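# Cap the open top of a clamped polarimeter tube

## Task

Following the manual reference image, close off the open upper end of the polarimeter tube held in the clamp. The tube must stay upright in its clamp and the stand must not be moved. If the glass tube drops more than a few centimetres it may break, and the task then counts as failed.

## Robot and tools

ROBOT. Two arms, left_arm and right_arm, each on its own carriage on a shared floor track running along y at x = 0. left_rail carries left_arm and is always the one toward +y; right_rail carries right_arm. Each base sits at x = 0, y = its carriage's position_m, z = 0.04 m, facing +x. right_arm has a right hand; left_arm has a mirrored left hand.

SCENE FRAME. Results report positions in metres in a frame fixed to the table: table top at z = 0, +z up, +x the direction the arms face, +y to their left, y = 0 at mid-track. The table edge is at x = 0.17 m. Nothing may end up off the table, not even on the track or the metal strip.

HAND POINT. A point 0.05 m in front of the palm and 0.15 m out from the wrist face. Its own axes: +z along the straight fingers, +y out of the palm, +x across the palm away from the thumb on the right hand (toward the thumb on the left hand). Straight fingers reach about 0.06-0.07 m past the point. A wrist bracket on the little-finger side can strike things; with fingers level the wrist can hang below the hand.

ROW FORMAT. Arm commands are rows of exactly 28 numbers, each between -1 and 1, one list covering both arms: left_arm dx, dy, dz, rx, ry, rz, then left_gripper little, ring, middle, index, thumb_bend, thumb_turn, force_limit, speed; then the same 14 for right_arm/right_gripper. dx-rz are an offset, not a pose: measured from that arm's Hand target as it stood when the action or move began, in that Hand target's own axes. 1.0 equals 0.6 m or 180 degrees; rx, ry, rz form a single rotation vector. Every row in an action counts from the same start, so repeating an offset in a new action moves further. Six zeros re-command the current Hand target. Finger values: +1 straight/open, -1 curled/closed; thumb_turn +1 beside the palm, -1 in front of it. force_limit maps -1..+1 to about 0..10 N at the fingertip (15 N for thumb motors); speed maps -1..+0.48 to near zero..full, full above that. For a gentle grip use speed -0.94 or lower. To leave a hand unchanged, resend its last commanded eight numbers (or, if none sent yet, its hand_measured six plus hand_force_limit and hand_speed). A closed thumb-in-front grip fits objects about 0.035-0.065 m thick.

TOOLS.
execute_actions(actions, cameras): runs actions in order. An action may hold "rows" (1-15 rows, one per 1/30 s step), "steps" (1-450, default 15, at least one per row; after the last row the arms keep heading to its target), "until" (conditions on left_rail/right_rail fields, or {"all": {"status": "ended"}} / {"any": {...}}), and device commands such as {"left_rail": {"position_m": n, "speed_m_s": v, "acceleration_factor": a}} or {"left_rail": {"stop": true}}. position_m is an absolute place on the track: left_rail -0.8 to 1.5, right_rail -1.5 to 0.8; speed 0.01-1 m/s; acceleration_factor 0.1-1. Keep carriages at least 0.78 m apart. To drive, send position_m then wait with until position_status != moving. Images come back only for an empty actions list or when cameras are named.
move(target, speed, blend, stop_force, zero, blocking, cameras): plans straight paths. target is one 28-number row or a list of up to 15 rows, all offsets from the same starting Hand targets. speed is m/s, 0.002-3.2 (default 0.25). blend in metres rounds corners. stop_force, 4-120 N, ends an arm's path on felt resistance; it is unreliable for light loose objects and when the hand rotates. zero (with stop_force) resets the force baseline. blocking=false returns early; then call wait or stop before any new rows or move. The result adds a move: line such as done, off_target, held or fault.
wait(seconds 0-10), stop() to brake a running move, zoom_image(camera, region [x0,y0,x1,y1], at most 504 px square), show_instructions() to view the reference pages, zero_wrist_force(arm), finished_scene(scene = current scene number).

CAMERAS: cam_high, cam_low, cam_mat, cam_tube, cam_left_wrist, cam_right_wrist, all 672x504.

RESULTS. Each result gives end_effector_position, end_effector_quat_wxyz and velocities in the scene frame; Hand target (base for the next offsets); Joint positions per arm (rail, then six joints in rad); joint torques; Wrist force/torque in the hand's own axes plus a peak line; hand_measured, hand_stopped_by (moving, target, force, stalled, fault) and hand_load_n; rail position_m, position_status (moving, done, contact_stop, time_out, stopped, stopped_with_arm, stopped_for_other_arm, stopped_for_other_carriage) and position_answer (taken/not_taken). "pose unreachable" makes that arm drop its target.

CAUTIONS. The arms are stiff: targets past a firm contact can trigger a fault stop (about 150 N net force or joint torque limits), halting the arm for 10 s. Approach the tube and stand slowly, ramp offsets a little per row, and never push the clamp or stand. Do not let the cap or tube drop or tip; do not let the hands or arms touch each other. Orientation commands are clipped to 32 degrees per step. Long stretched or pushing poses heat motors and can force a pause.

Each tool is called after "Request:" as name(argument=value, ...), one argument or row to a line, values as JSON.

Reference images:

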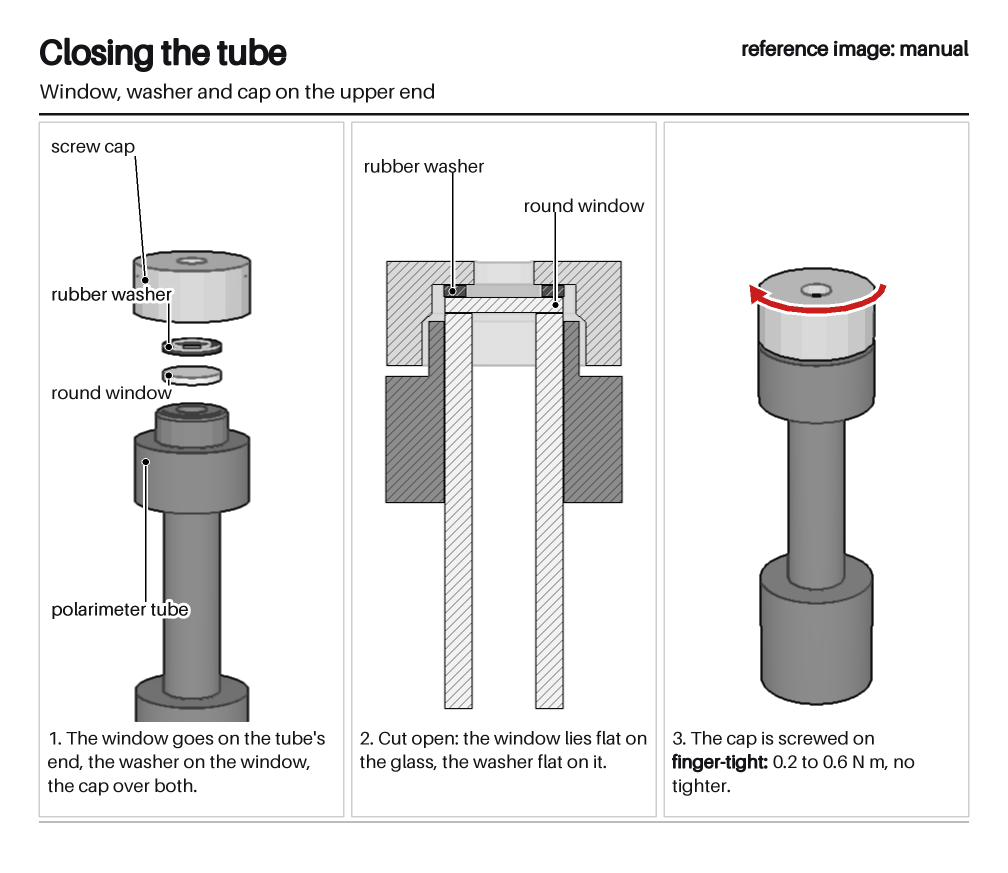

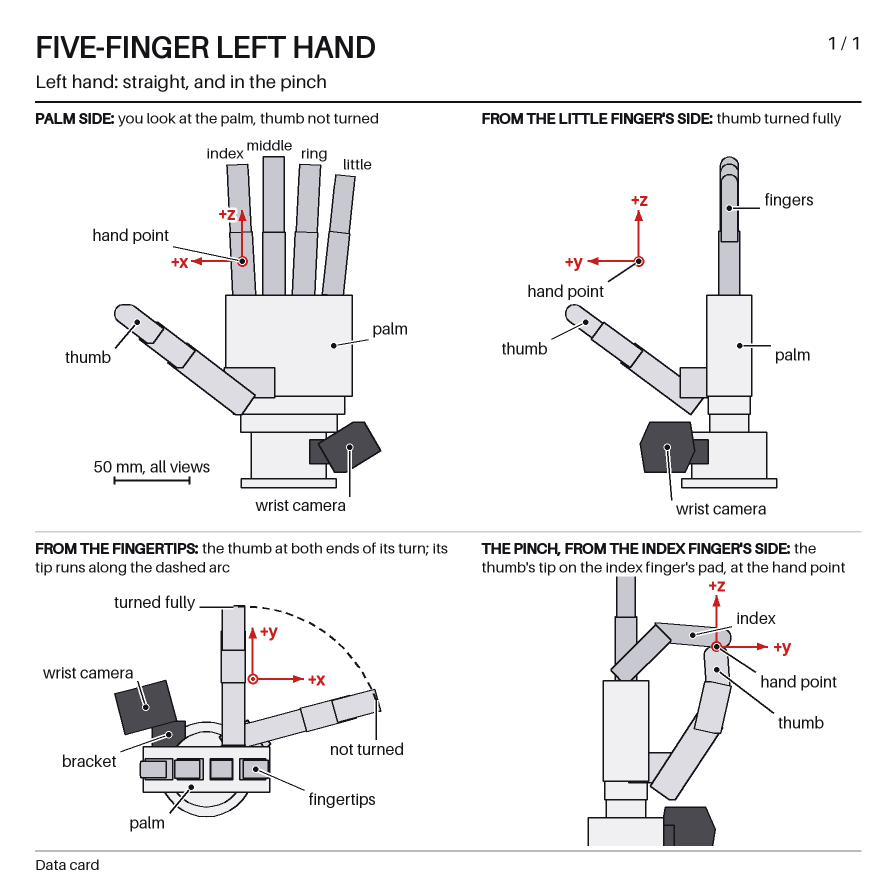

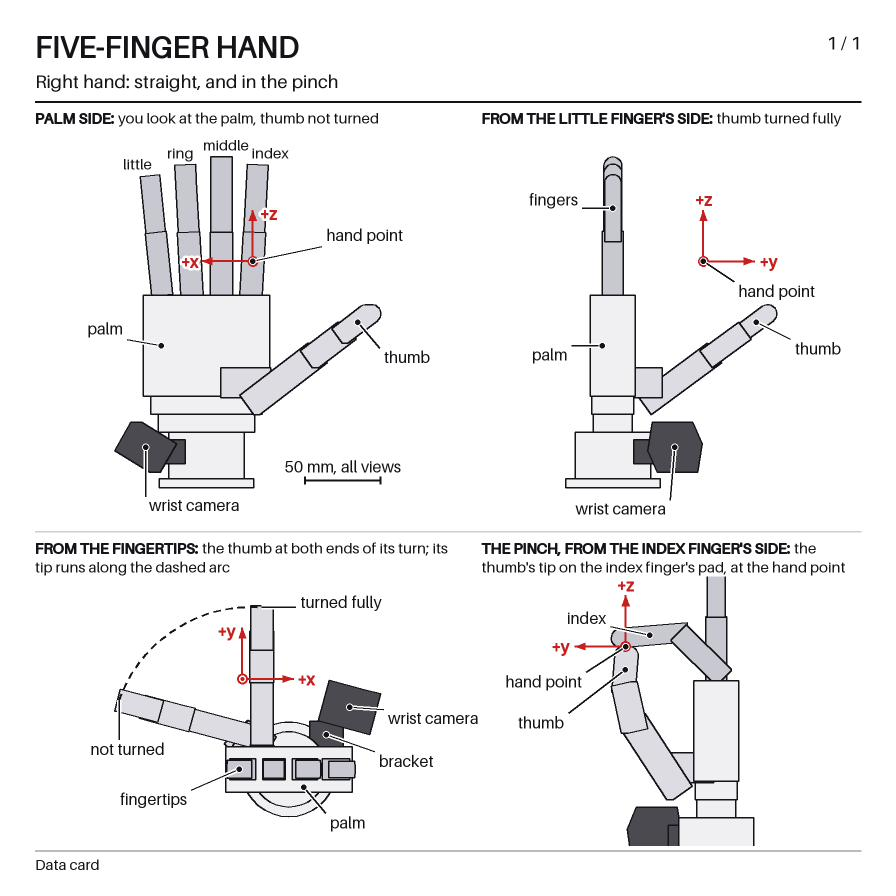

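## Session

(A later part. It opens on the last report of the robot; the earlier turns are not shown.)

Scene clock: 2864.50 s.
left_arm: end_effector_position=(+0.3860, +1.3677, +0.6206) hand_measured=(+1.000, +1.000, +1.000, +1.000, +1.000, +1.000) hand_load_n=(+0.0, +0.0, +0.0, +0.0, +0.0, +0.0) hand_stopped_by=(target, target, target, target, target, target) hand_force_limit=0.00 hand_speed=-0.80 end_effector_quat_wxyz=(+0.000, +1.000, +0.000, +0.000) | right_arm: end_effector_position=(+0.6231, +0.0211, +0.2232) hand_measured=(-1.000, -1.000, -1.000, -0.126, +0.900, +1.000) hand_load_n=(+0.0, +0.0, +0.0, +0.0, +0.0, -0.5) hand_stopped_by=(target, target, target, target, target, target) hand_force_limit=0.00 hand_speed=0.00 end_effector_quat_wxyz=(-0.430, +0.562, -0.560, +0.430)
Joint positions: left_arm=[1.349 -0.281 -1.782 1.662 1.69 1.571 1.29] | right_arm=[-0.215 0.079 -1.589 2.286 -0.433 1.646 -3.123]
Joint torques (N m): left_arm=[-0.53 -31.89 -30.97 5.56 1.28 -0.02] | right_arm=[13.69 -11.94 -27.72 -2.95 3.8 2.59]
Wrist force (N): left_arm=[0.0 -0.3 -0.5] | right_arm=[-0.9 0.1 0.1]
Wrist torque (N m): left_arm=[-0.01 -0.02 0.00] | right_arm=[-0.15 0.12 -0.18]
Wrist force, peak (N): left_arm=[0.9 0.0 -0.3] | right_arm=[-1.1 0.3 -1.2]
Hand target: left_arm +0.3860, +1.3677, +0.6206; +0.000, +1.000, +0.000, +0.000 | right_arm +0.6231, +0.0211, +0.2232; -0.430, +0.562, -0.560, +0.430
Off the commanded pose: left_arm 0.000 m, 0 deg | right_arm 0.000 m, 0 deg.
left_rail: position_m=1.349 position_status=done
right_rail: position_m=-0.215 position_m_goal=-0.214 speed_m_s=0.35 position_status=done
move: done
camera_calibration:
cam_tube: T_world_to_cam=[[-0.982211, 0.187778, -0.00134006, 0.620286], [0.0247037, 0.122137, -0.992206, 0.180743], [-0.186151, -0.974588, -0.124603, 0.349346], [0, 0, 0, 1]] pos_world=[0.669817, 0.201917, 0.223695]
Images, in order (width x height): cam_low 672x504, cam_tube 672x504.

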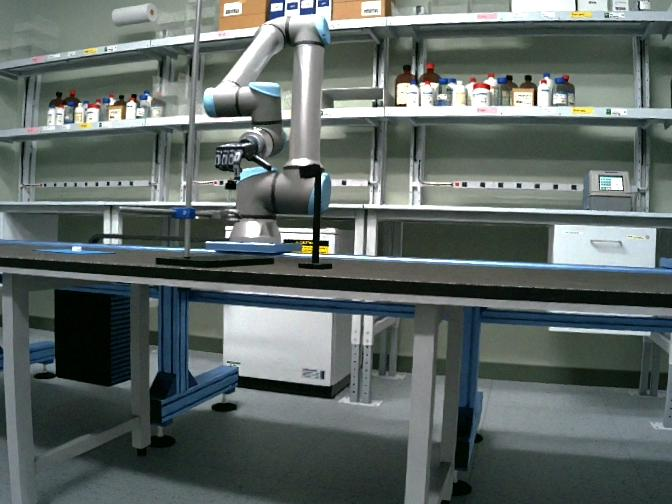

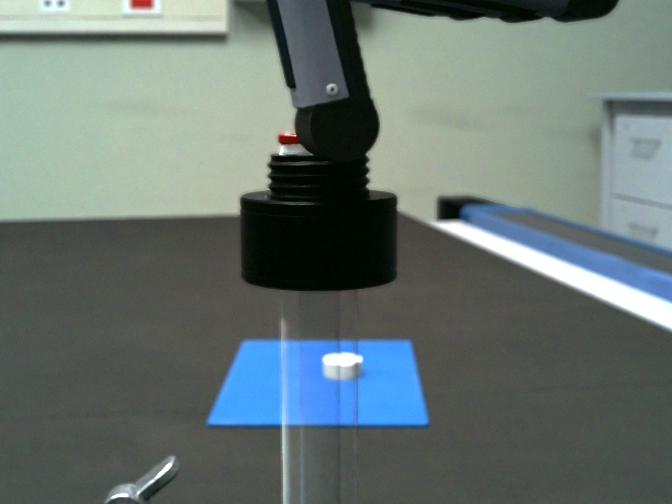

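Request:
move(
  target=[0,0,0,0,0,0,1,1,1,1,1,1,0,-0.8, 0.0077,0,0,0,0,0,-1,-1,-1,-0.126,0.9,1,0,0],
  speed=0.005,
  stop_force=4,
  cameras=["cam_tube","cam_low","cam_right_wrist"],
)

Request:
zoom_image(
  camera="cam_low",
  region=[224, 165, 248, 189],
)

Request:
zoom_image(
  camera="cam_right_wrist",
  region=[350, 200, 470, 290],
)

Request:
zoom_image(
  camera="cam_tube",
  region=[240, 80, 400, 200],
)

Scene clock: 2907.23 s.
left_arm: end_effector_position=(+0.3860, +1.3677, +0.6206) hand_measured=(+1.000, +1.000, +1.000, +1.000, +1.000, +1.000) hand_load_n=(+0.0, +0.0, +0.0, +0.0, +0.0, +0.0) hand_stopped_by=(target, target, target, target, target, target) hand_force_limit=0.00 hand_speed=-0.80 end_effector_quat_wxyz=(+0.000, +1.000, +0.000, +0.000) | right_arm: end_effector_position=(+0.6231, +0.0165, +0.2232) hand_measured=(-1.000, -1.000, -1.000, -0.126, +0.900, +1.000) hand_load_n=(+0.0, +0.0, +0.0, +0.0, +0.0, +0.0) hand_stopped_by=(target, target, target, target, target, target) hand_force_limit=0.00 hand_speed=0.00 end_effector_quat_wxyz=(-0.430, +0.562, -0.560, +0.430)
Joint positions: left_arm=[1.349 -0.281 -1.782 1.662 1.69 1.571 1.29] | right_arm=[-0.214 0.067 -1.593 2.29 -0.433 1.635 -3.126]
Joint torques (N m): left_arm=[-0.73 -30.06 -31.1 5.81 1.57 0.29] | right_arm=[-13.97 -39.68 -25.76 -2.12 -3.11 -3.08]
Wrist force (N): left_arm=[0.7 -0.1 -0.2] | right_arm=[-1.4 -0.5 -0.9]
Wrist torque (N m): left_arm=[0.01 -0.12 0.04] | right_arm=[-0.09 0.10 0.06]
Wrist force, peak (N): left_arm=[0.9 0.3 -0.6] | right_arm=[-1.9 -1.8 -1.3]
Hand target: left_arm +0.3860, +1.3677, +0.6206; +0.000, +1.000, +0.000, +0.000 | right_arm +0.6231, +0.0165, +0.2232; -0.430, +0.562, -0.560, +0.430
Off the commanded pose: left_arm 0.000 m, 0 deg | right_arm 0.000 m, 0 deg.
left_rail: position_m=1.349 position_status=done
right_rail: position_m=-0.214 speed_m_s=0.35 position_status=done
move: done
camera_calibration:
cam_tube: T_world_to_cam=[[-0.982211, 0.187778, -0.00134006, 0.620286], [0.0247037, 0.122137, -0.992206, 0.180743], [-0.186151, -0.974588, -0.124603, 0.349346], [0, 0, 0, 1]] pos_world=[0.669817, 0.201917, 0.223695]
cam_right_wrist: T_world_to_cam=[[-0.228476, -0.279405, -0.932594, 0.356727], [-0.523276, 0.843038, -0.124376, 0.341577], [0.820963, 0.459587, -0.33882, -0.332148], [0, 0, 0, 1]] pos_world=[0.532924, -0.0356401, 0.262627]
Images, in order (width x height): cam_low 672x504, cam_tube 672x504, cam_right_wrist 672x504.

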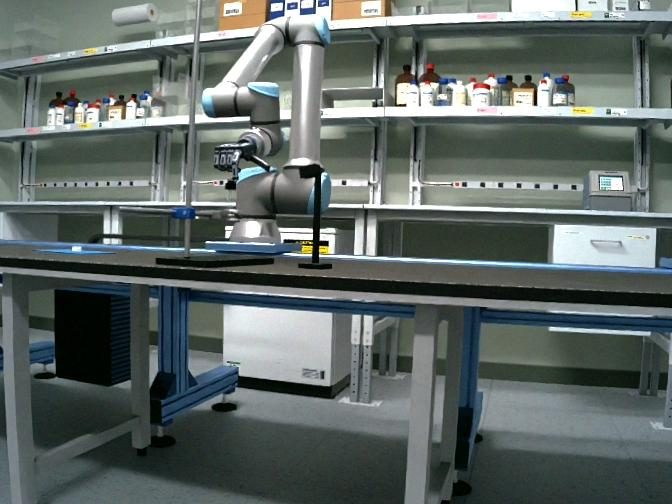

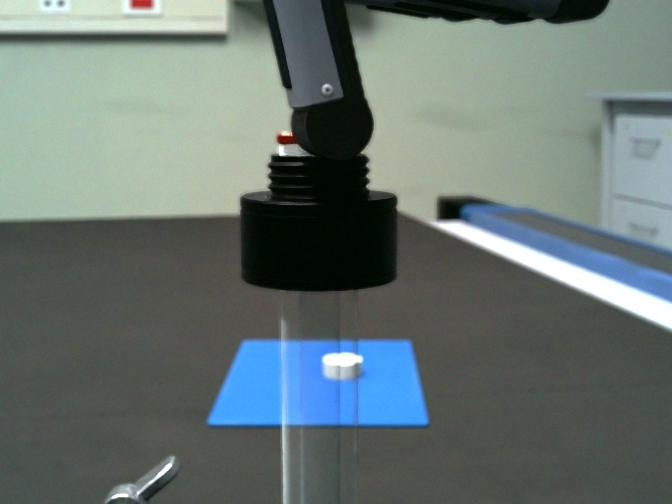

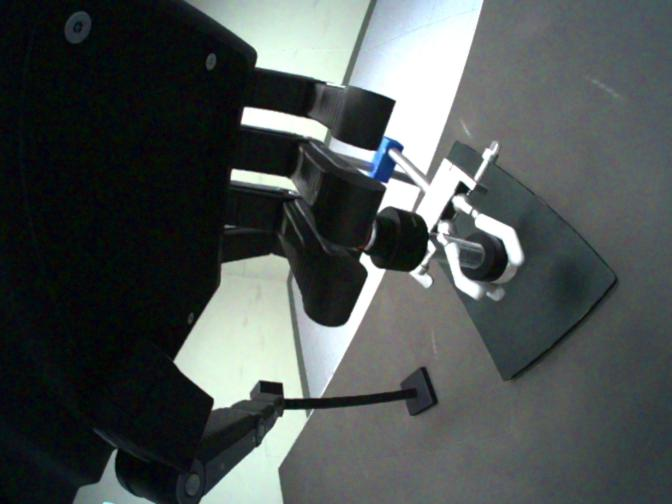

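Scaled by 21.000 from the camera's 672x504 image, which has a finer 960x720 frame.

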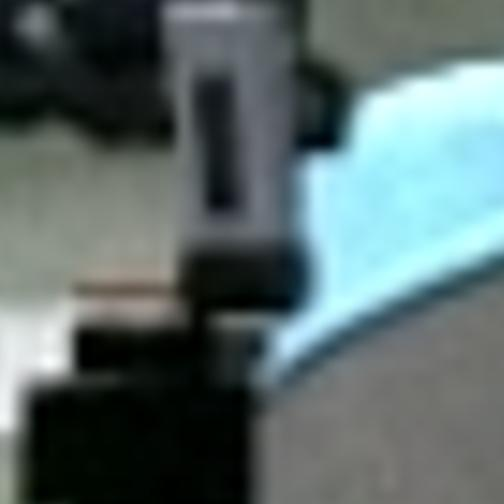

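Scaled by 4.200 from the camera's 672x504 image, which has a finer 960x720 frame.

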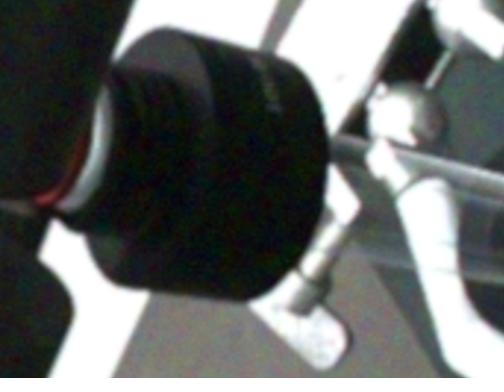

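Scaled by 3.150 from the camera's 672x504 image, which has a finer 960x720 frame.

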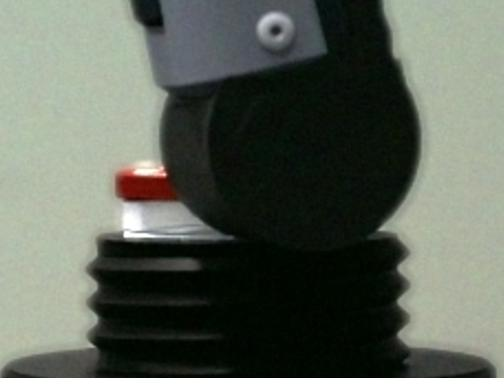

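Request:
move(
  target=[
    [0,0,0,0,0,0,1,1,1,1,1,1,0,-0.8, -0.0133,0,0,0,0,0,-1,-1,-1,-0.126,0.9,1,0,0],
    [0,0,0,0,0,0,1,1,1,1,1,1,0,-0.8, -0.0133,-0.0483,-0.01295,0,0,0,-1,-1,-1,-0.126,0.9,1,0,0],
    [0,0,0,0,0,0,1,1,1,1,1,1,0,-0.8, 0.023,-0.07687,0.02408,-0.15,0,0,-1,-1,-1,-0.126,0.9,1,0,0],
  ],
  speed=[0.01, 0.05, 0.08],
  cameras=["cam_tube","cam_low","cam_right_wrist"],
)

Request:
zoom_image(
  camera="cam_low",
  region=[224, 165, 248, 189],
)

Request:
zoom_image(
  camera="cam_right_wrist",
  region=[410, 230, 470, 290],
)

Request:
zoom_image(
  camera="cam_tube",
  region=[260, 110, 380, 200],
)

Scene clock: 2940.43 s.
left_arm: end_effector_position=(+0.3860, +1.3677, +0.6206) hand_measured=(+1.000, +1.000, +1.000, +1.000, +1.000, +1.000) hand_load_n=(+0.0, +0.0, +0.5, +0.0, +0.0, +0.0) hand_stopped_by=(target, target, target, target, target, target) hand_force_limit=0.00 hand_speed=-0.80 end_effector_quat_wxyz=(+0.000, +1.000, +0.000, +0.000) | right_arm: end_effector_position=(+0.6491, +0.0028, +0.2640) hand_measured=(-1.000, -1.000, -1.000, -0.126, +0.900, +1.000) hand_load_n=(+0.0, +0.0, +0.0, +0.0, +0.0, +0.0) hand_stopped_by=(target, target, target, target, target, target) hand_force_limit=0.00 hand_speed=0.00 end_effector_quat_wxyz=(-0.287, +0.647, -0.645, +0.288)
Joint positions: left_arm=[1.349 -0.281 -1.782 1.662 1.69 1.571 1.29] | right_arm=[-0.214 0.025 -1.467 1.926 0.275 1.59 -3.127]
Joint torques (N m): left_arm=[-0.88 -30.94 -31.43 5.93 1.67 -0.02] | right_arm=[-12.25 -24.62 -50.83 5.08 -3.16 -2.8]
Wrist force (N): left_arm=[0.6 -0.1 -0.4] | right_arm=[-1.0 0.1 -0.3]
Wrist torque (N m): left_arm=[0.01 -0.10 0.03] | right_arm=[-0.07 0.17 0.01]
Wrist force, peak (N): left_arm=[0.7 -0.2 -0.6] | right_arm=[-1.8 -2.2 -1.4]
Hand target: left_arm +0.3860, +1.3677, +0.6206; +0.000, +1.000, +0.000, +0.000 | right_arm +0.6491, +0.0028, +0.2640; -0.287, +0.647, -0.645, +0.288
Off the commanded pose: left_arm 0.000 m, 0 deg | right_arm 0.000 m, 0 deg.
left_rail: position_m=1.349 position_status=done
right_rail: position_m=-0.214 speed_m_s=0.35 position_status=done
move: done
camera_calibration:
cam_tube: T_world_to_cam=[[-0.982211, 0.187778, -0.00134006, 0.620286], [0.0247037, 0.122137, -0.992206, 0.180743], [-0.186151, -0.974588, -0.124603, 0.349346], [0, 0, 0, 1]] pos_world=[0.669817, 0.201917, 0.223695]
cam_right_wrist: T_world_to_cam=[[-0.627002, -0.279541, -0.727135, 0.601259], [-0.522148, 0.843501, 0.125966, 0.304926], [0.578126, 0.458653, -0.674839, -0.0869722], [0, 0, 0, 1]] pos_world=[0.586488, -0.0492388, 0.340094]
Images, in order (width x height): cam_low 672x504, cam_tube 672x504, cam_right_wrist 672x504.

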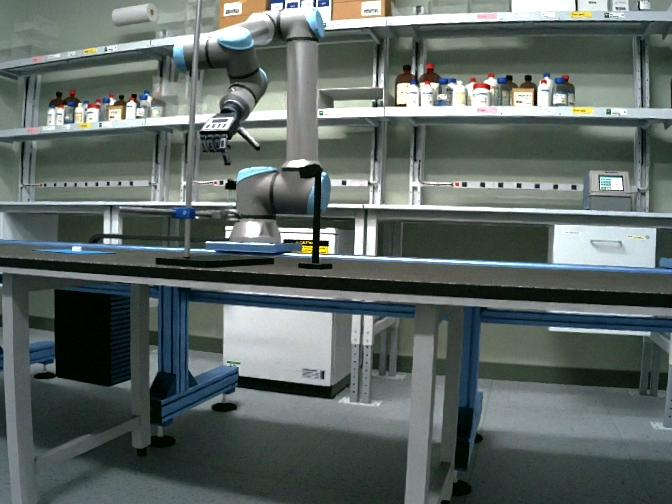

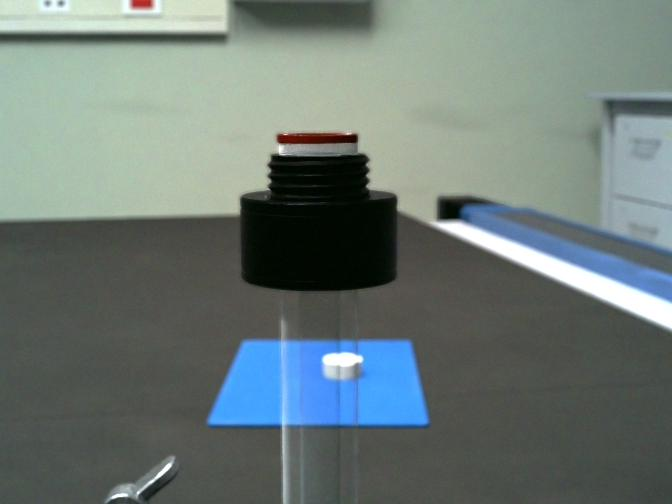

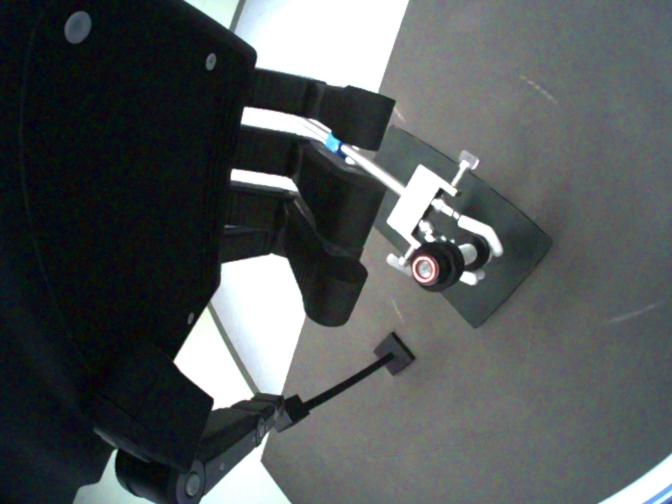

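Scaled by 21.000 from the camera's 672x504 image, which has a finer 960x720 frame.

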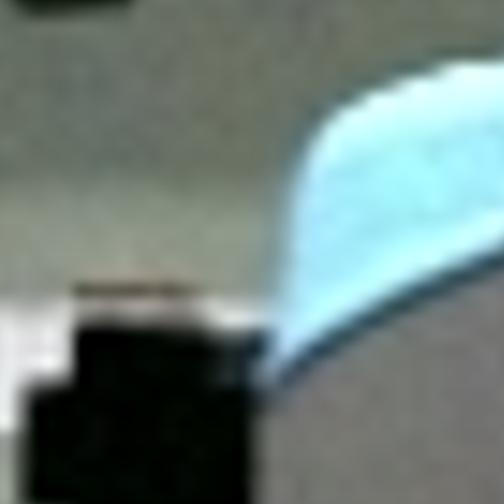

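Scaled by 8.400 from the camera's 672x504 image, which has a finer 960x720 frame.

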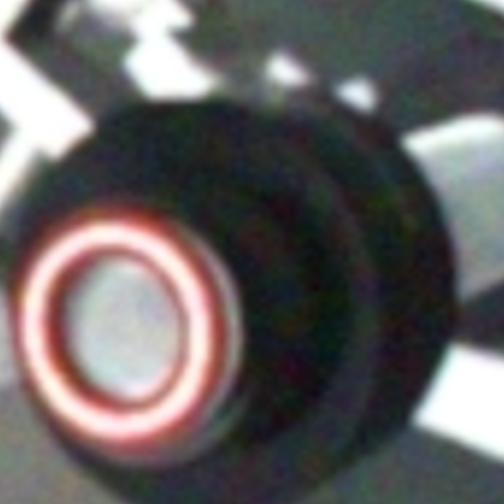

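Scaled by 4.200 from the camera's 672x504 image, which has a finer 960x720 frame.

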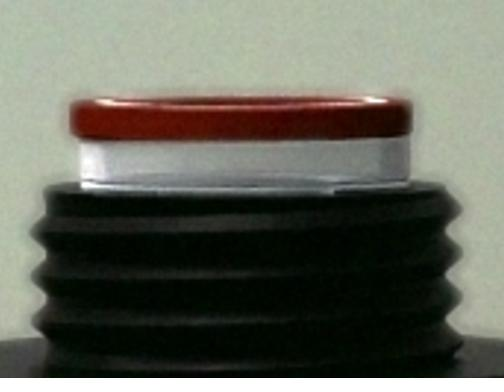

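Request:
zoom_image(
  camera="cam_right_wrist",
  region=[404, 228, 474, 298],
)

Request:
zoom_image(
  camera="cam_right_wrist",
  region=[408, 248, 444, 284],
)

Scaled by 7.200 from the camera's 672x504 image, which has a finer 960x720 frame.

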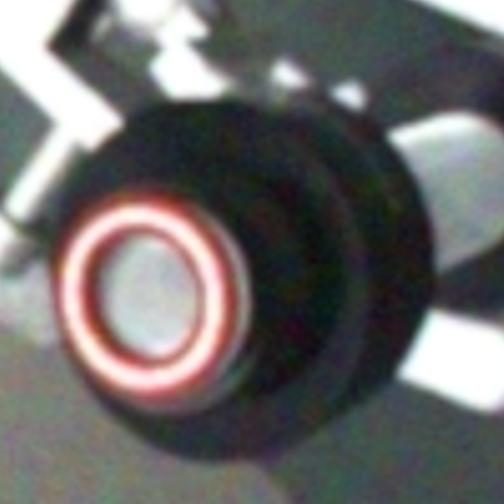

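Scaled by 14.000 from the camera's 672x504 image, which has a finer 960x720 frame.

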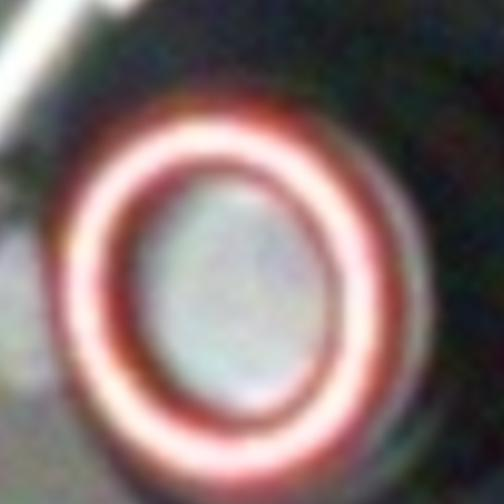

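Request:
move(
  target=[
    [0,0,0,0,0,0,1,1,1,1,1,1,0,-0.8, 0.03133,0.0467,-0.01696,0.15,0,0,-1,-1,-1,-0.126,0.9,1,0,0],
  ],
  speed=0.08,
)

Request:
move(
  target=[
    [0,0,0,0,0,0,1,1,1,1,1,1,0,-0.8, 0,0.0431,0.0116,0,0,0,-1,-1,-1,-0.126,0.9,1,0,0],
  ],
  speed=0.01,
  stop_force=4,
  cameras=["cam_tube","cam_low","cam_right_wrist"],
)

Request:
zoom_image(
  camera="cam_low",
  region=[220, 165, 244, 189],
)

Request:
zoom_image(
  camera="cam_right_wrist",
  region=[340, 200, 460, 290],
)

Request:
zoom_image(
  camera="cam_tube",
  region=[260, 110, 380, 200],
)

Scene clock: 3032.87 s.
left_arm: end_effector_position=(+0.3860, +1.3677, +0.6206) hand_measured=(+1.000, +1.000, +1.000, +1.000, +1.000, +1.000) hand_load_n=(+0.0, +0.0, +0.0, +0.0, +0.0, +0.0) hand_stopped_by=(target, target, target, target, target, target) hand_force_limit=0.00 hand_speed=-0.80 end_effector_quat_wxyz=(+0.000, +1.000, +0.000, +0.000) | right_arm: end_effector_position=(+0.6228, -0.0161, +0.2501) hand_measured=(-1.000, -1.000, -1.000, -0.126, +0.900, +1.000) hand_load_n=(+0.0, +0.0, +0.0, +0.0, +0.0, -0.5) hand_stopped_by=(target, target, target, target, target, target) hand_force_limit=0.00 hand_speed=0.00 end_effector_quat_wxyz=(-0.430, +0.562, -0.560, +0.430)
Joint positions: left_arm=[1.349 -0.281 -1.782 1.662 1.69 1.571 1.29] | right_arm=[-0.214 -0.017 -1.656 2.289 -0.369 1.553 -3.148]
Joint torques (N m): left_arm=[-1.65 -30.15 -32.09 5.5 1.54 0.28] | right_arm=[-12.98 -40.96 -29.1 -3.39 -3.34 -2.7]
Wrist force (N): left_arm=[0.4 0.1 0.0] | right_arm=[-1.0 0.3 -0.7]
Wrist torque (N m): left_arm=[0.02 -0.07 0.01] | right_arm=[-0.11 0.16 0.04]
Wrist force, peak (N): left_arm=[0.8 -0.3 -0.6] | right_arm=[-1.5 0.5 -0.6]
Hand target: left_arm +0.3860, +1.3677, +0.6206; +0.000, +1.000, +0.000, +0.000 | right_arm +0.6228, -0.0161, +0.2501; -0.430, +0.562, -0.560, +0.430
Off the commanded pose: left_arm 0.000 m, 0 deg | right_arm 0.000 m, 0 deg.
left_rail: position_m=1.349 position_status=done
right_rail: position_m=-0.214 speed_m_s=0.35 position_status=done
move: done

Scene clock: 3036.50 s.
left_arm: end_effector_position=(+0.3860, +1.3677, +0.6206) hand_measured=(+1.000, +1.000, +1.000, +1.000, +1.000, +1.000) hand_load_n=(+0.0, +0.0, +0.0, +0.0, +0.0, +0.0) hand_stopped_by=(target, target, target, target, target, target) hand_force_limit=0.00 hand_speed=-0.80 end_effector_quat_wxyz=(+0.000, +1.000, +0.000, +0.000) | right_arm: end_effector_position=(+0.6228, -0.0161, +0.2233) hand_measured=(-1.000, -1.000, -1.000, -0.126, +0.900, +1.000) hand_load_n=(+0.0, +0.0, +0.0, +0.0, +0.0, -0.5) hand_stopped_by=(target, target, target, target, target, target) hand_force_limit=0.00 hand_speed=0.00 end_effector_quat_wxyz=(-0.430, +0.562, -0.560, +0.430)
Joint positions: left_arm=[1.349 -0.281 -1.782 1.662 1.69 1.571 1.29] | right_arm=[-0.214 -0.018 -1.62 2.315 -0.432 1.553 -3.148]
Joint torques (N m): left_arm=[-0.02 -32.07 -29.56 5.6 1.66 0.35] | right_arm=[-13.04 -9.44 -27.11 -3.16 -3.16 -3.01]
Wrist force (N): left_arm=[0.3 -0.2 -0.2] | right_arm=[-0.8 0.5 -0.6]
Wrist torque (N m): left_arm=[0.00 -0.05 0.01] | right_arm=[-0.08 0.14 0.05]
Wrist force, peak (N): left_arm=[0.8 -0.1 -0.6] | right_arm=[-0.7 1.3 -0.8]
Hand target: left_arm +0.3860, +1.3677, +0.6206; +0.000, +1.000, +0.000, +0.000 | right_arm +0.6228, -0.0161, +0.2233; -0.430, +0.562, -0.560, +0.430
Off the commanded pose: left_arm 0.000 m, 0 deg | right_arm 0.000 m, 0 deg.
left_rail: position_m=1.349 position_status=done
right_rail: position_m=-0.214 speed_m_s=0.35 position_status=done
move: done
camera_calibration:
cam_tube: T_world_to_cam=[[-0.982211, 0.187778, -0.00134006, 0.620286], [0.0247037, 0.122137, -0.992206, 0.180743], [-0.186151, -0.974588, -0.124603, 0.349346], [0, 0, 0, 1]] pos_world=[0.669817, 0.201917, 0.223695]
cam_right_wrist: T_world_to_cam=[[-0.228476, -0.279405, -0.932594, 0.347527], [-0.523276, 0.843038, -0.124376, 0.368851], [0.820963, 0.459587, -0.33882, -0.316837], [0, 0, 0, 1]] pos_world=[0.532524, -0.0682401, 0.262627]
Images, in order (width x height): cam_low 672x504, cam_tube 672x504, cam_right_wrist 672x504.

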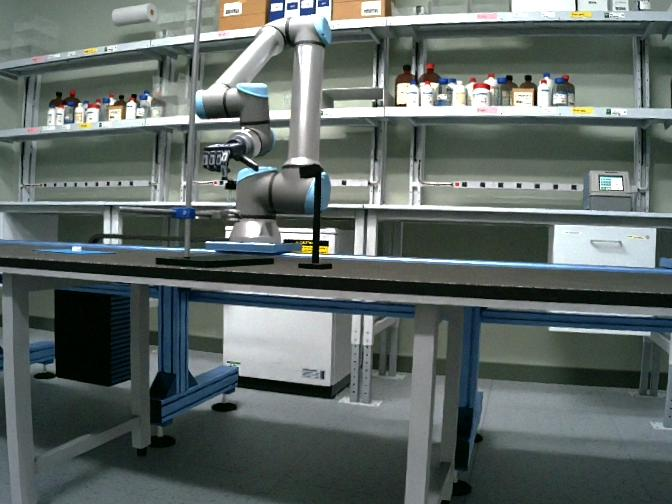

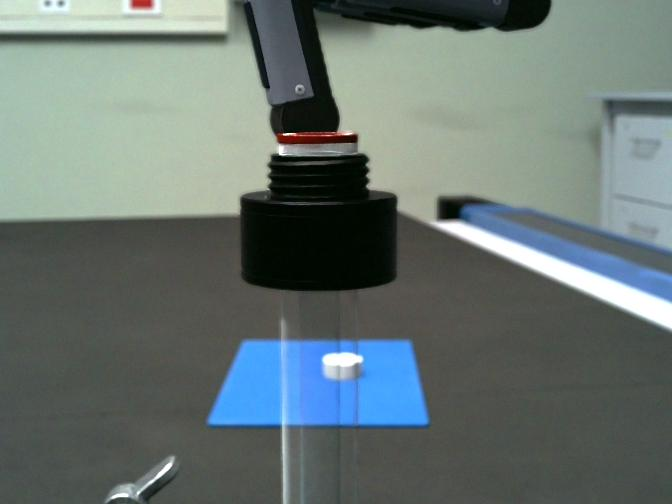

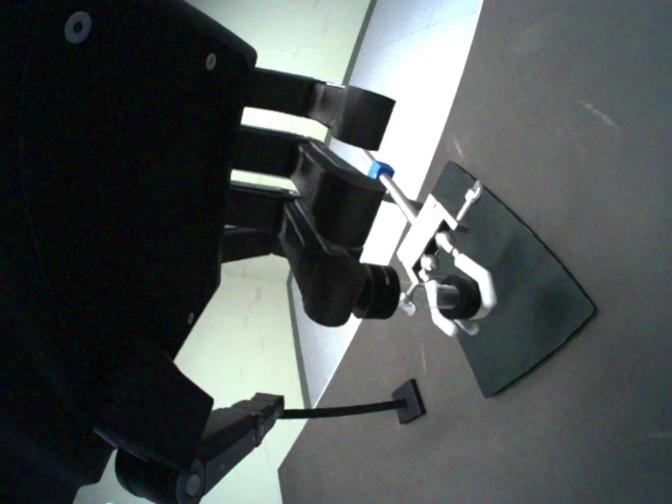

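Scaled by 21.000 from the camera's 672x504 image, which has a finer 960x720 frame.

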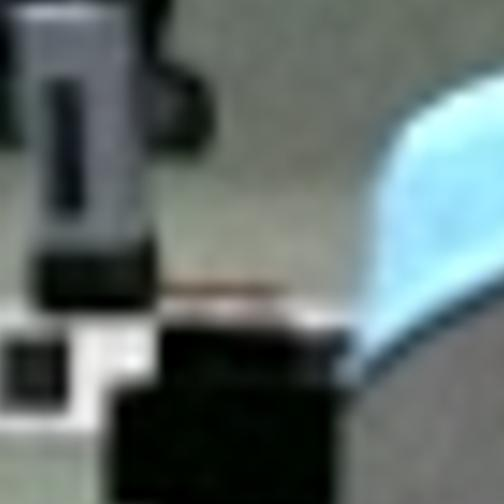

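Scaled by 4.200 from the camera's 672x504 image, which has a finer 960x720 frame.

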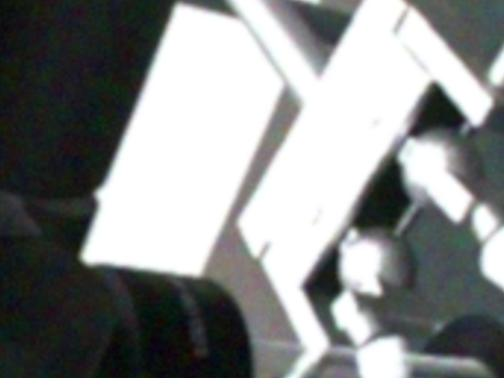

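Scaled by 4.200 from the camera's 672x504 image, which has a finer 960x720 frame.

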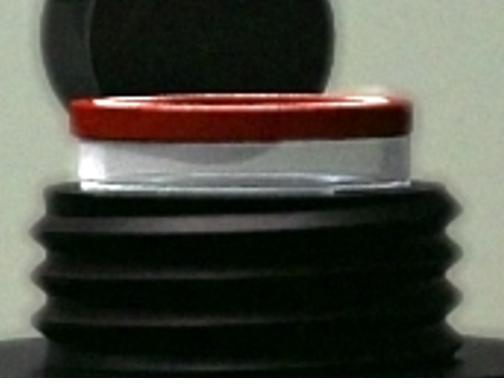

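Request:
move(
  target=[0,0,0,0,0,0,1,1,1,1,1,1,0,-0.8, -0.0038,0,0,0,0,0,-1,-1,-1,-0.126,0.9,1,0,0],
  speed=0.005,
  stop_force=4,
  cameras=["cam_tube","cam_low"],
)

Request:
zoom_image(
  camera="cam_low",
  region=[220, 165, 244, 189],
)

Request:
zoom_image(
  camera="cam_tube",
  region=[260, 110, 380, 200],
)

Scene clock: 3053.27 s.
left_arm: end_effector_position=(+0.3860, +1.3677, +0.6206) hand_measured=(+1.000, +1.000, +1.000, +1.000, +1.000, +1.000) hand_load_n=(+0.0, +0.0, +0.0, +0.0, +0.0, +0.0) hand_stopped_by=(target, target, target, target, target, target) hand_force_limit=0.00 hand_speed=-0.80 end_effector_quat_wxyz=(+0.000, +1.000, +0.000, +0.000) | right_arm: end_effector_position=(+0.6228, -0.0139, +0.2233) hand_measured=(-1.000, -1.000, -1.000, -0.126, +0.900, +1.000) hand_load_n=(+0.0, +0.0, +0.0, +0.0, +0.0, +0.0) hand_stopped_by=(target, target, target, target, target, target) hand_force_limit=0.00 hand_speed=0.00 end_effector_quat_wxyz=(-0.430, +0.562, -0.560, +0.430)
Joint positions: left_arm=[1.349 -0.281 -1.782 1.662 1.69 1.571 1.29] | right_arm=[-0.215 -0.012 -1.619 2.314 -0.432 1.559 -3.147]
Joint torques (N m): left_arm=[-0.5 -32.12 -30.39 5.75 1.45 -0.05] | right_arm=[14.57 -8.37 -47.32 -3.12 3.89 2.63]
Wrist force (N): left_arm=[0.2 0.2 -0.1] | right_arm=[-0.3 0.6 -0.5]
Wrist torque (N m): left_arm=[0.04 -0.03 0.00] | right_arm=[-0.07 0.05 -0.14]
Wrist force, peak (N): left_arm=[0.9 0.0 -0.4] | right_arm=[-0.6 0.9 -0.9]
Hand target: left_arm +0.3860, +1.3677, +0.6206; +0.000, +1.000, +0.000, +0.000 | right_arm +0.6228, -0.0139, +0.2233; -0.430, +0.562, -0.560, +0.430
Off the commanded pose: left_arm 0.000 m, 0 deg | right_arm 0.000 m, 0 deg.
left_rail: position_m=1.349 position_status=done
right_rail: position_m=-0.215 position_m_goal=-0.214 speed_m_s=0.35 position_status=done
move: done
camera_calibration:
cam_tube: T_world_to_cam=[[-0.982211, 0.187778, -0.00134006, 0.620286], [0.0247037, 0.122137, -0.992206, 0.180743], [-0.186151, -0.974588, -0.124603, 0.349346], [0, 0, 0, 1]] pos_world=[0.669817, 0.201917, 0.223695]
Images, in order (width x height): cam_low 672x504, cam_tube 672x504.

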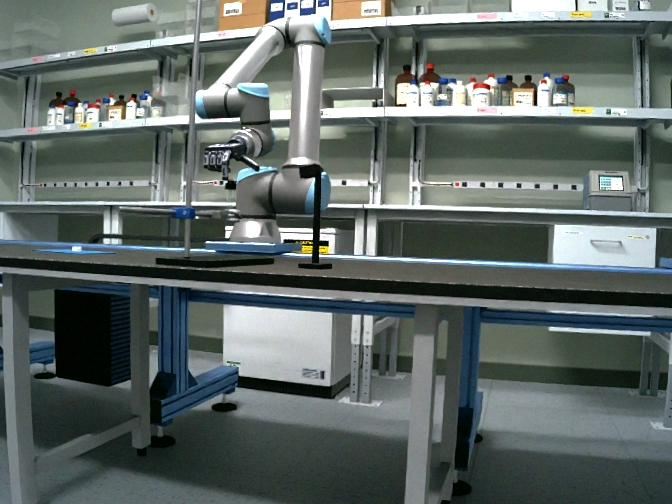

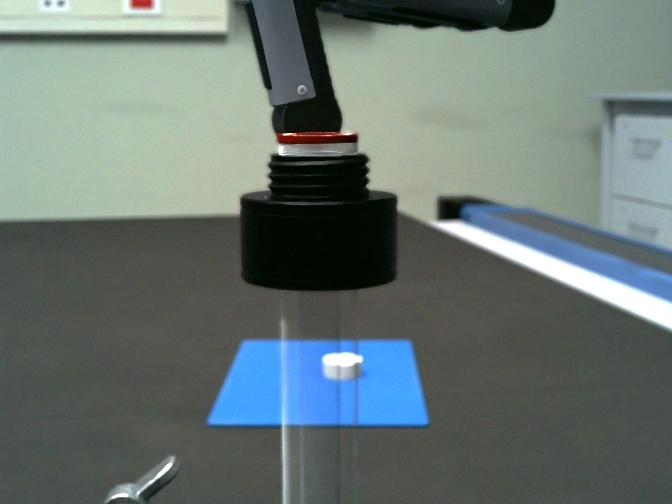

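Scaled by 21.000 from the camera's 672x504 image, which has a finer 960x720 frame.

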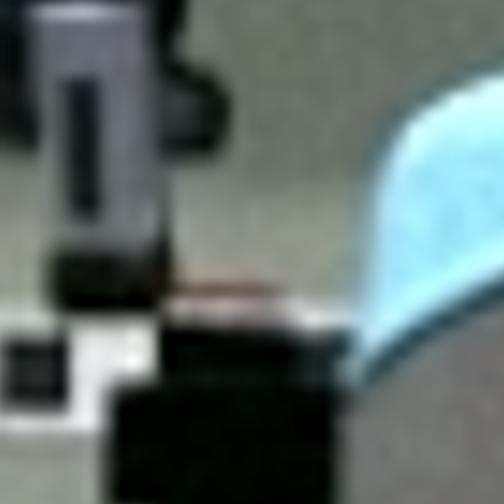

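Scaled by 4.200 from the camera's 672x504 image, which has a finer 960x720 frame.

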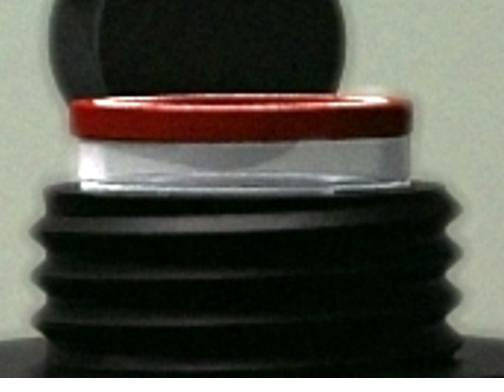

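Request:
move(
  target=[0,0,0,0,0,0,1,1,1,1,1,1,0,-0.8, -0.0013,0,0,0,0,0,-1,-1,-1,-0.126,0.9,1,0,0],
  speed=0.005,
  stop_force=4,
  cameras=["cam_tube"],
)

Request:
zoom_image(
  camera="cam_tube",
  region=[260, 110, 380, 200],
)

Scene clock: 3058.40 s.
left_arm: end_effector_position=(+0.3860, +1.3677, +0.6206) hand_measured=(+1.000, +1.000, +1.000, +1.000, +1.000, +1.000) hand_load_n=(+0.0, +0.0, +0.0, +0.0, +0.0, +0.0) hand_stopped_by=(target, target, target, target, target, target) hand_force_limit=0.00 hand_speed=-0.80 end_effector_quat_wxyz=(+0.000, +1.000, +0.000, +0.000) | right_arm: end_effector_position=(+0.6228, -0.0131, +0.2233) hand_measured=(-1.000, -1.000, -1.000, -0.126, +0.900, +1.000) hand_load_n=(+0.0, +0.0, +0.0, +0.0, +0.0, +0.0) hand_stopped_by=(target, target, target, target, target, target) hand_force_limit=0.00 hand_speed=0.00 end_effector_quat_wxyz=(-0.430, +0.562, -0.560, +0.430)
Joint positions: left_arm=[1.349 -0.281 -1.782 1.662 1.69 1.571 1.29] | right_arm=[-0.215 -0.01 -1.618 2.313 -0.432 1.561 -3.146]
Joint torques (N m): left_arm=[0.82 -32.69 -30.02 5.71 1.31 -0.07] | right_arm=[15.86 -8.17 -45.8 -3.04 3.89 2.85]
Wrist force (N): left_arm=[0.4 0.1 -0.3] | right_arm=[-0.4 0.5 -0.5]
Wrist torque (N m): left_arm=[0.03 -0.08 0.02] | right_arm=[-0.07 0.08 -0.15]
Wrist force, peak (N): left_arm=[0.7 0.0 -0.8] | right_arm=[-0.7 1.0 -0.7]
Hand target: left_arm +0.3860, +1.3677, +0.6206; +0.000, +1.000, +0.000, +0.000 | right_arm +0.6228, -0.0131, +0.2233; -0.430, +0.562, -0.560, +0.430
Off the commanded pose: left_arm 0.000 m, 0 deg | right_arm 0.000 m, 0 deg.
left_rail: position_m=1.349 position_status=done
right_rail: position_m=-0.215 position_m_goal=-0.214 speed_m_s=0.35 position_status=done
move: done
camera_calibration:
cam_tube: T_world_to_cam=[[-0.982211, 0.187778, -0.00134006, 0.620286], [0.0247037, 0.122137, -0.992206, 0.180743], [-0.186151, -0.974588, -0.124603, 0.349346], [0, 0, 0, 1]] pos_world=[0.669817, 0.201917, 0.223695]
Images, in order (width x height): cam_tube 672x504.

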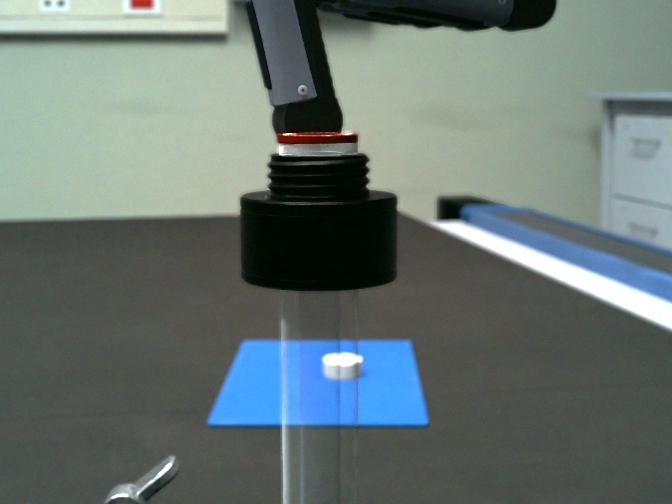

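Scaled by 4.200 from the camera's 672x504 image, which has a finer 960x720 frame.

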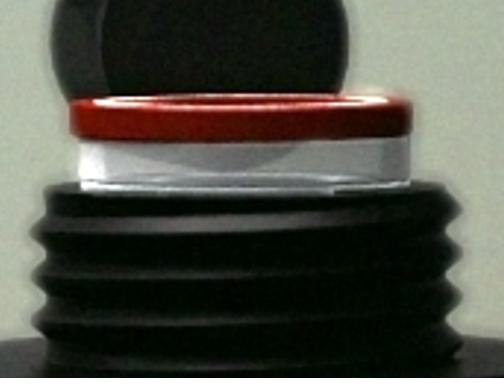

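Request:
move(
  target=[0,0,0,0,0,0,1,1,1,1,1,1,0,-0.8, -0.0013,0,0,0,0,0,-1,-1,-1,-0.126,0.9,1,0,0],
  speed=0.005,
  stop_force=4,
  cameras=["cam_tube","cam_low"],
)

Request:
zoom_image(
  camera="cam_low",
  region=[220, 165, 244, 189],
)

Request:
zoom_image(
  camera="cam_tube",
  region=[260, 110, 380, 200],
)

Scene clock: 3070.50 s.
left_arm: end_effector_position=(+0.3860, +1.3677, +0.6206) hand_measured=(+1.000, +1.000, +1.000, +1.000, +1.000, +1.000) hand_load_n=(+0.0, +0.0, +0.0, +0.0, +0.0, +0.0) hand_stopped_by=(target, target, target, target, target, target) hand_force_limit=0.00 hand_speed=-0.80 end_effector_quat_wxyz=(+0.000, +1.000, +0.000, +0.000) | right_arm: end_effector_position=(+0.6228, -0.0123, +0.2233) hand_measured=(-1.000, -1.000, -1.000, -0.126, +0.900, +1.000) hand_load_n=(+0.0, +0.0, +0.0, +0.0, +0.0, +0.0) hand_stopped_by=(target, target, target, target, target, target) hand_force_limit=0.00 hand_speed=0.00 end_effector_quat_wxyz=(-0.430, +0.562, -0.560, +0.430)
Joint positions: left_arm=[1.349 -0.281 -1.782 1.662 1.69 1.571 1.29] | right_arm=[-0.215 -0.007 -1.617 2.313 -0.432 1.563 -3.146]
Joint torques (N m): left_arm=[2.79 -30.51 -31.26 5.54 1.22 0.23] | right_arm=[14.77 -12.01 -46.36 -3.35 4.09 2.52]
Wrist force (N): left_arm=[0.3 0.1 -0.3] | right_arm=[-0.7 0.5 -0.6]
Wrist torque (N m): left_arm=[0.03 -0.05 0.01] | right_arm=[-0.07 0.12 -0.17]
Wrist force, peak (N): left_arm=[0.5 -0.2 -0.8] | right_arm=[-0.8 1.2 -0.4]
Hand target: left_arm +0.3860, +1.3677, +0.6206; +0.000, +1.000, +0.000, +0.000 | right_arm +0.6228, -0.0123, +0.2233; -0.430, +0.562, -0.560, +0.430
Off the commanded pose: left_arm 0.000 m, 0 deg | right_arm 0.000 m, 0 deg.
left_rail: position_m=1.349 position_status=done
right_rail: position_m=-0.215 position_m_goal=-0.214 speed_m_s=0.35 position_status=done
move: done
camera_calibration:
cam_tube: T_world_to_cam=[[-0.982211, 0.187778, -0.00134006, 0.620286], [0.0247037, 0.122137, -0.992206, 0.180743], [-0.186151, -0.974588, -0.124603, 0.349346], [0, 0, 0, 1]] pos_world=[0.669817, 0.201917, 0.223695]
Images, in order (width x height): cam_low 672x504, cam_tube 672x504.

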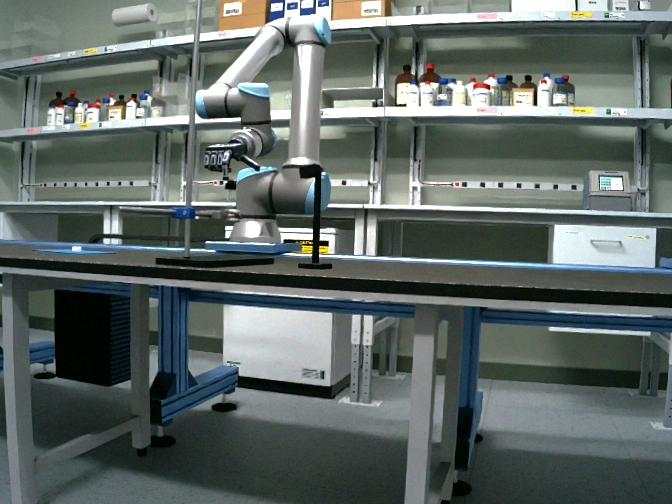

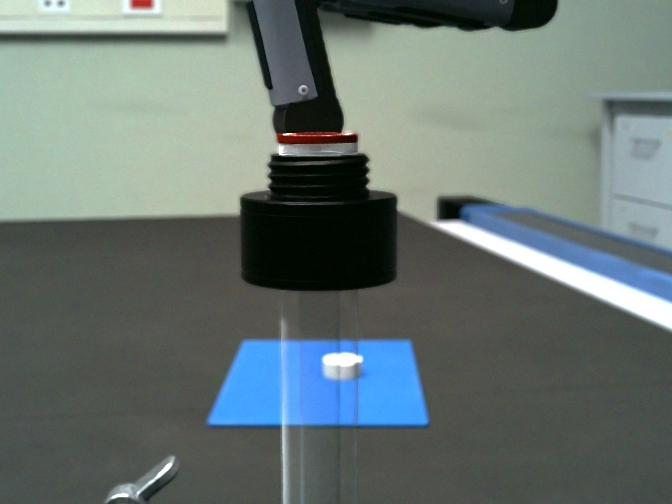

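Scaled by 21.000 from the camera's 672x504 image, which has a finer 960x720 frame.

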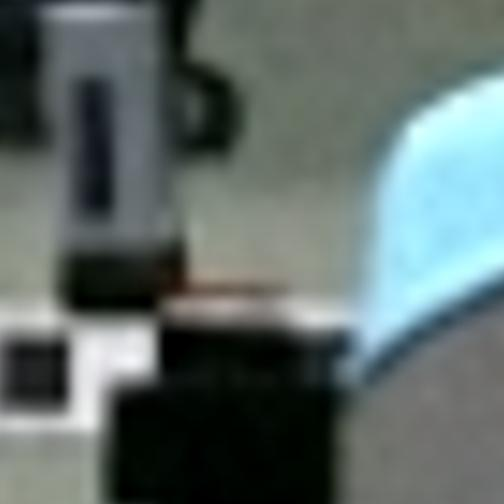

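Scaled by 4.200 from the camera's 672x504 image, which has a finer 960x720 frame.

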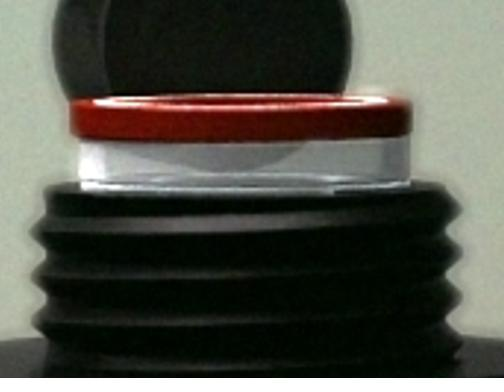

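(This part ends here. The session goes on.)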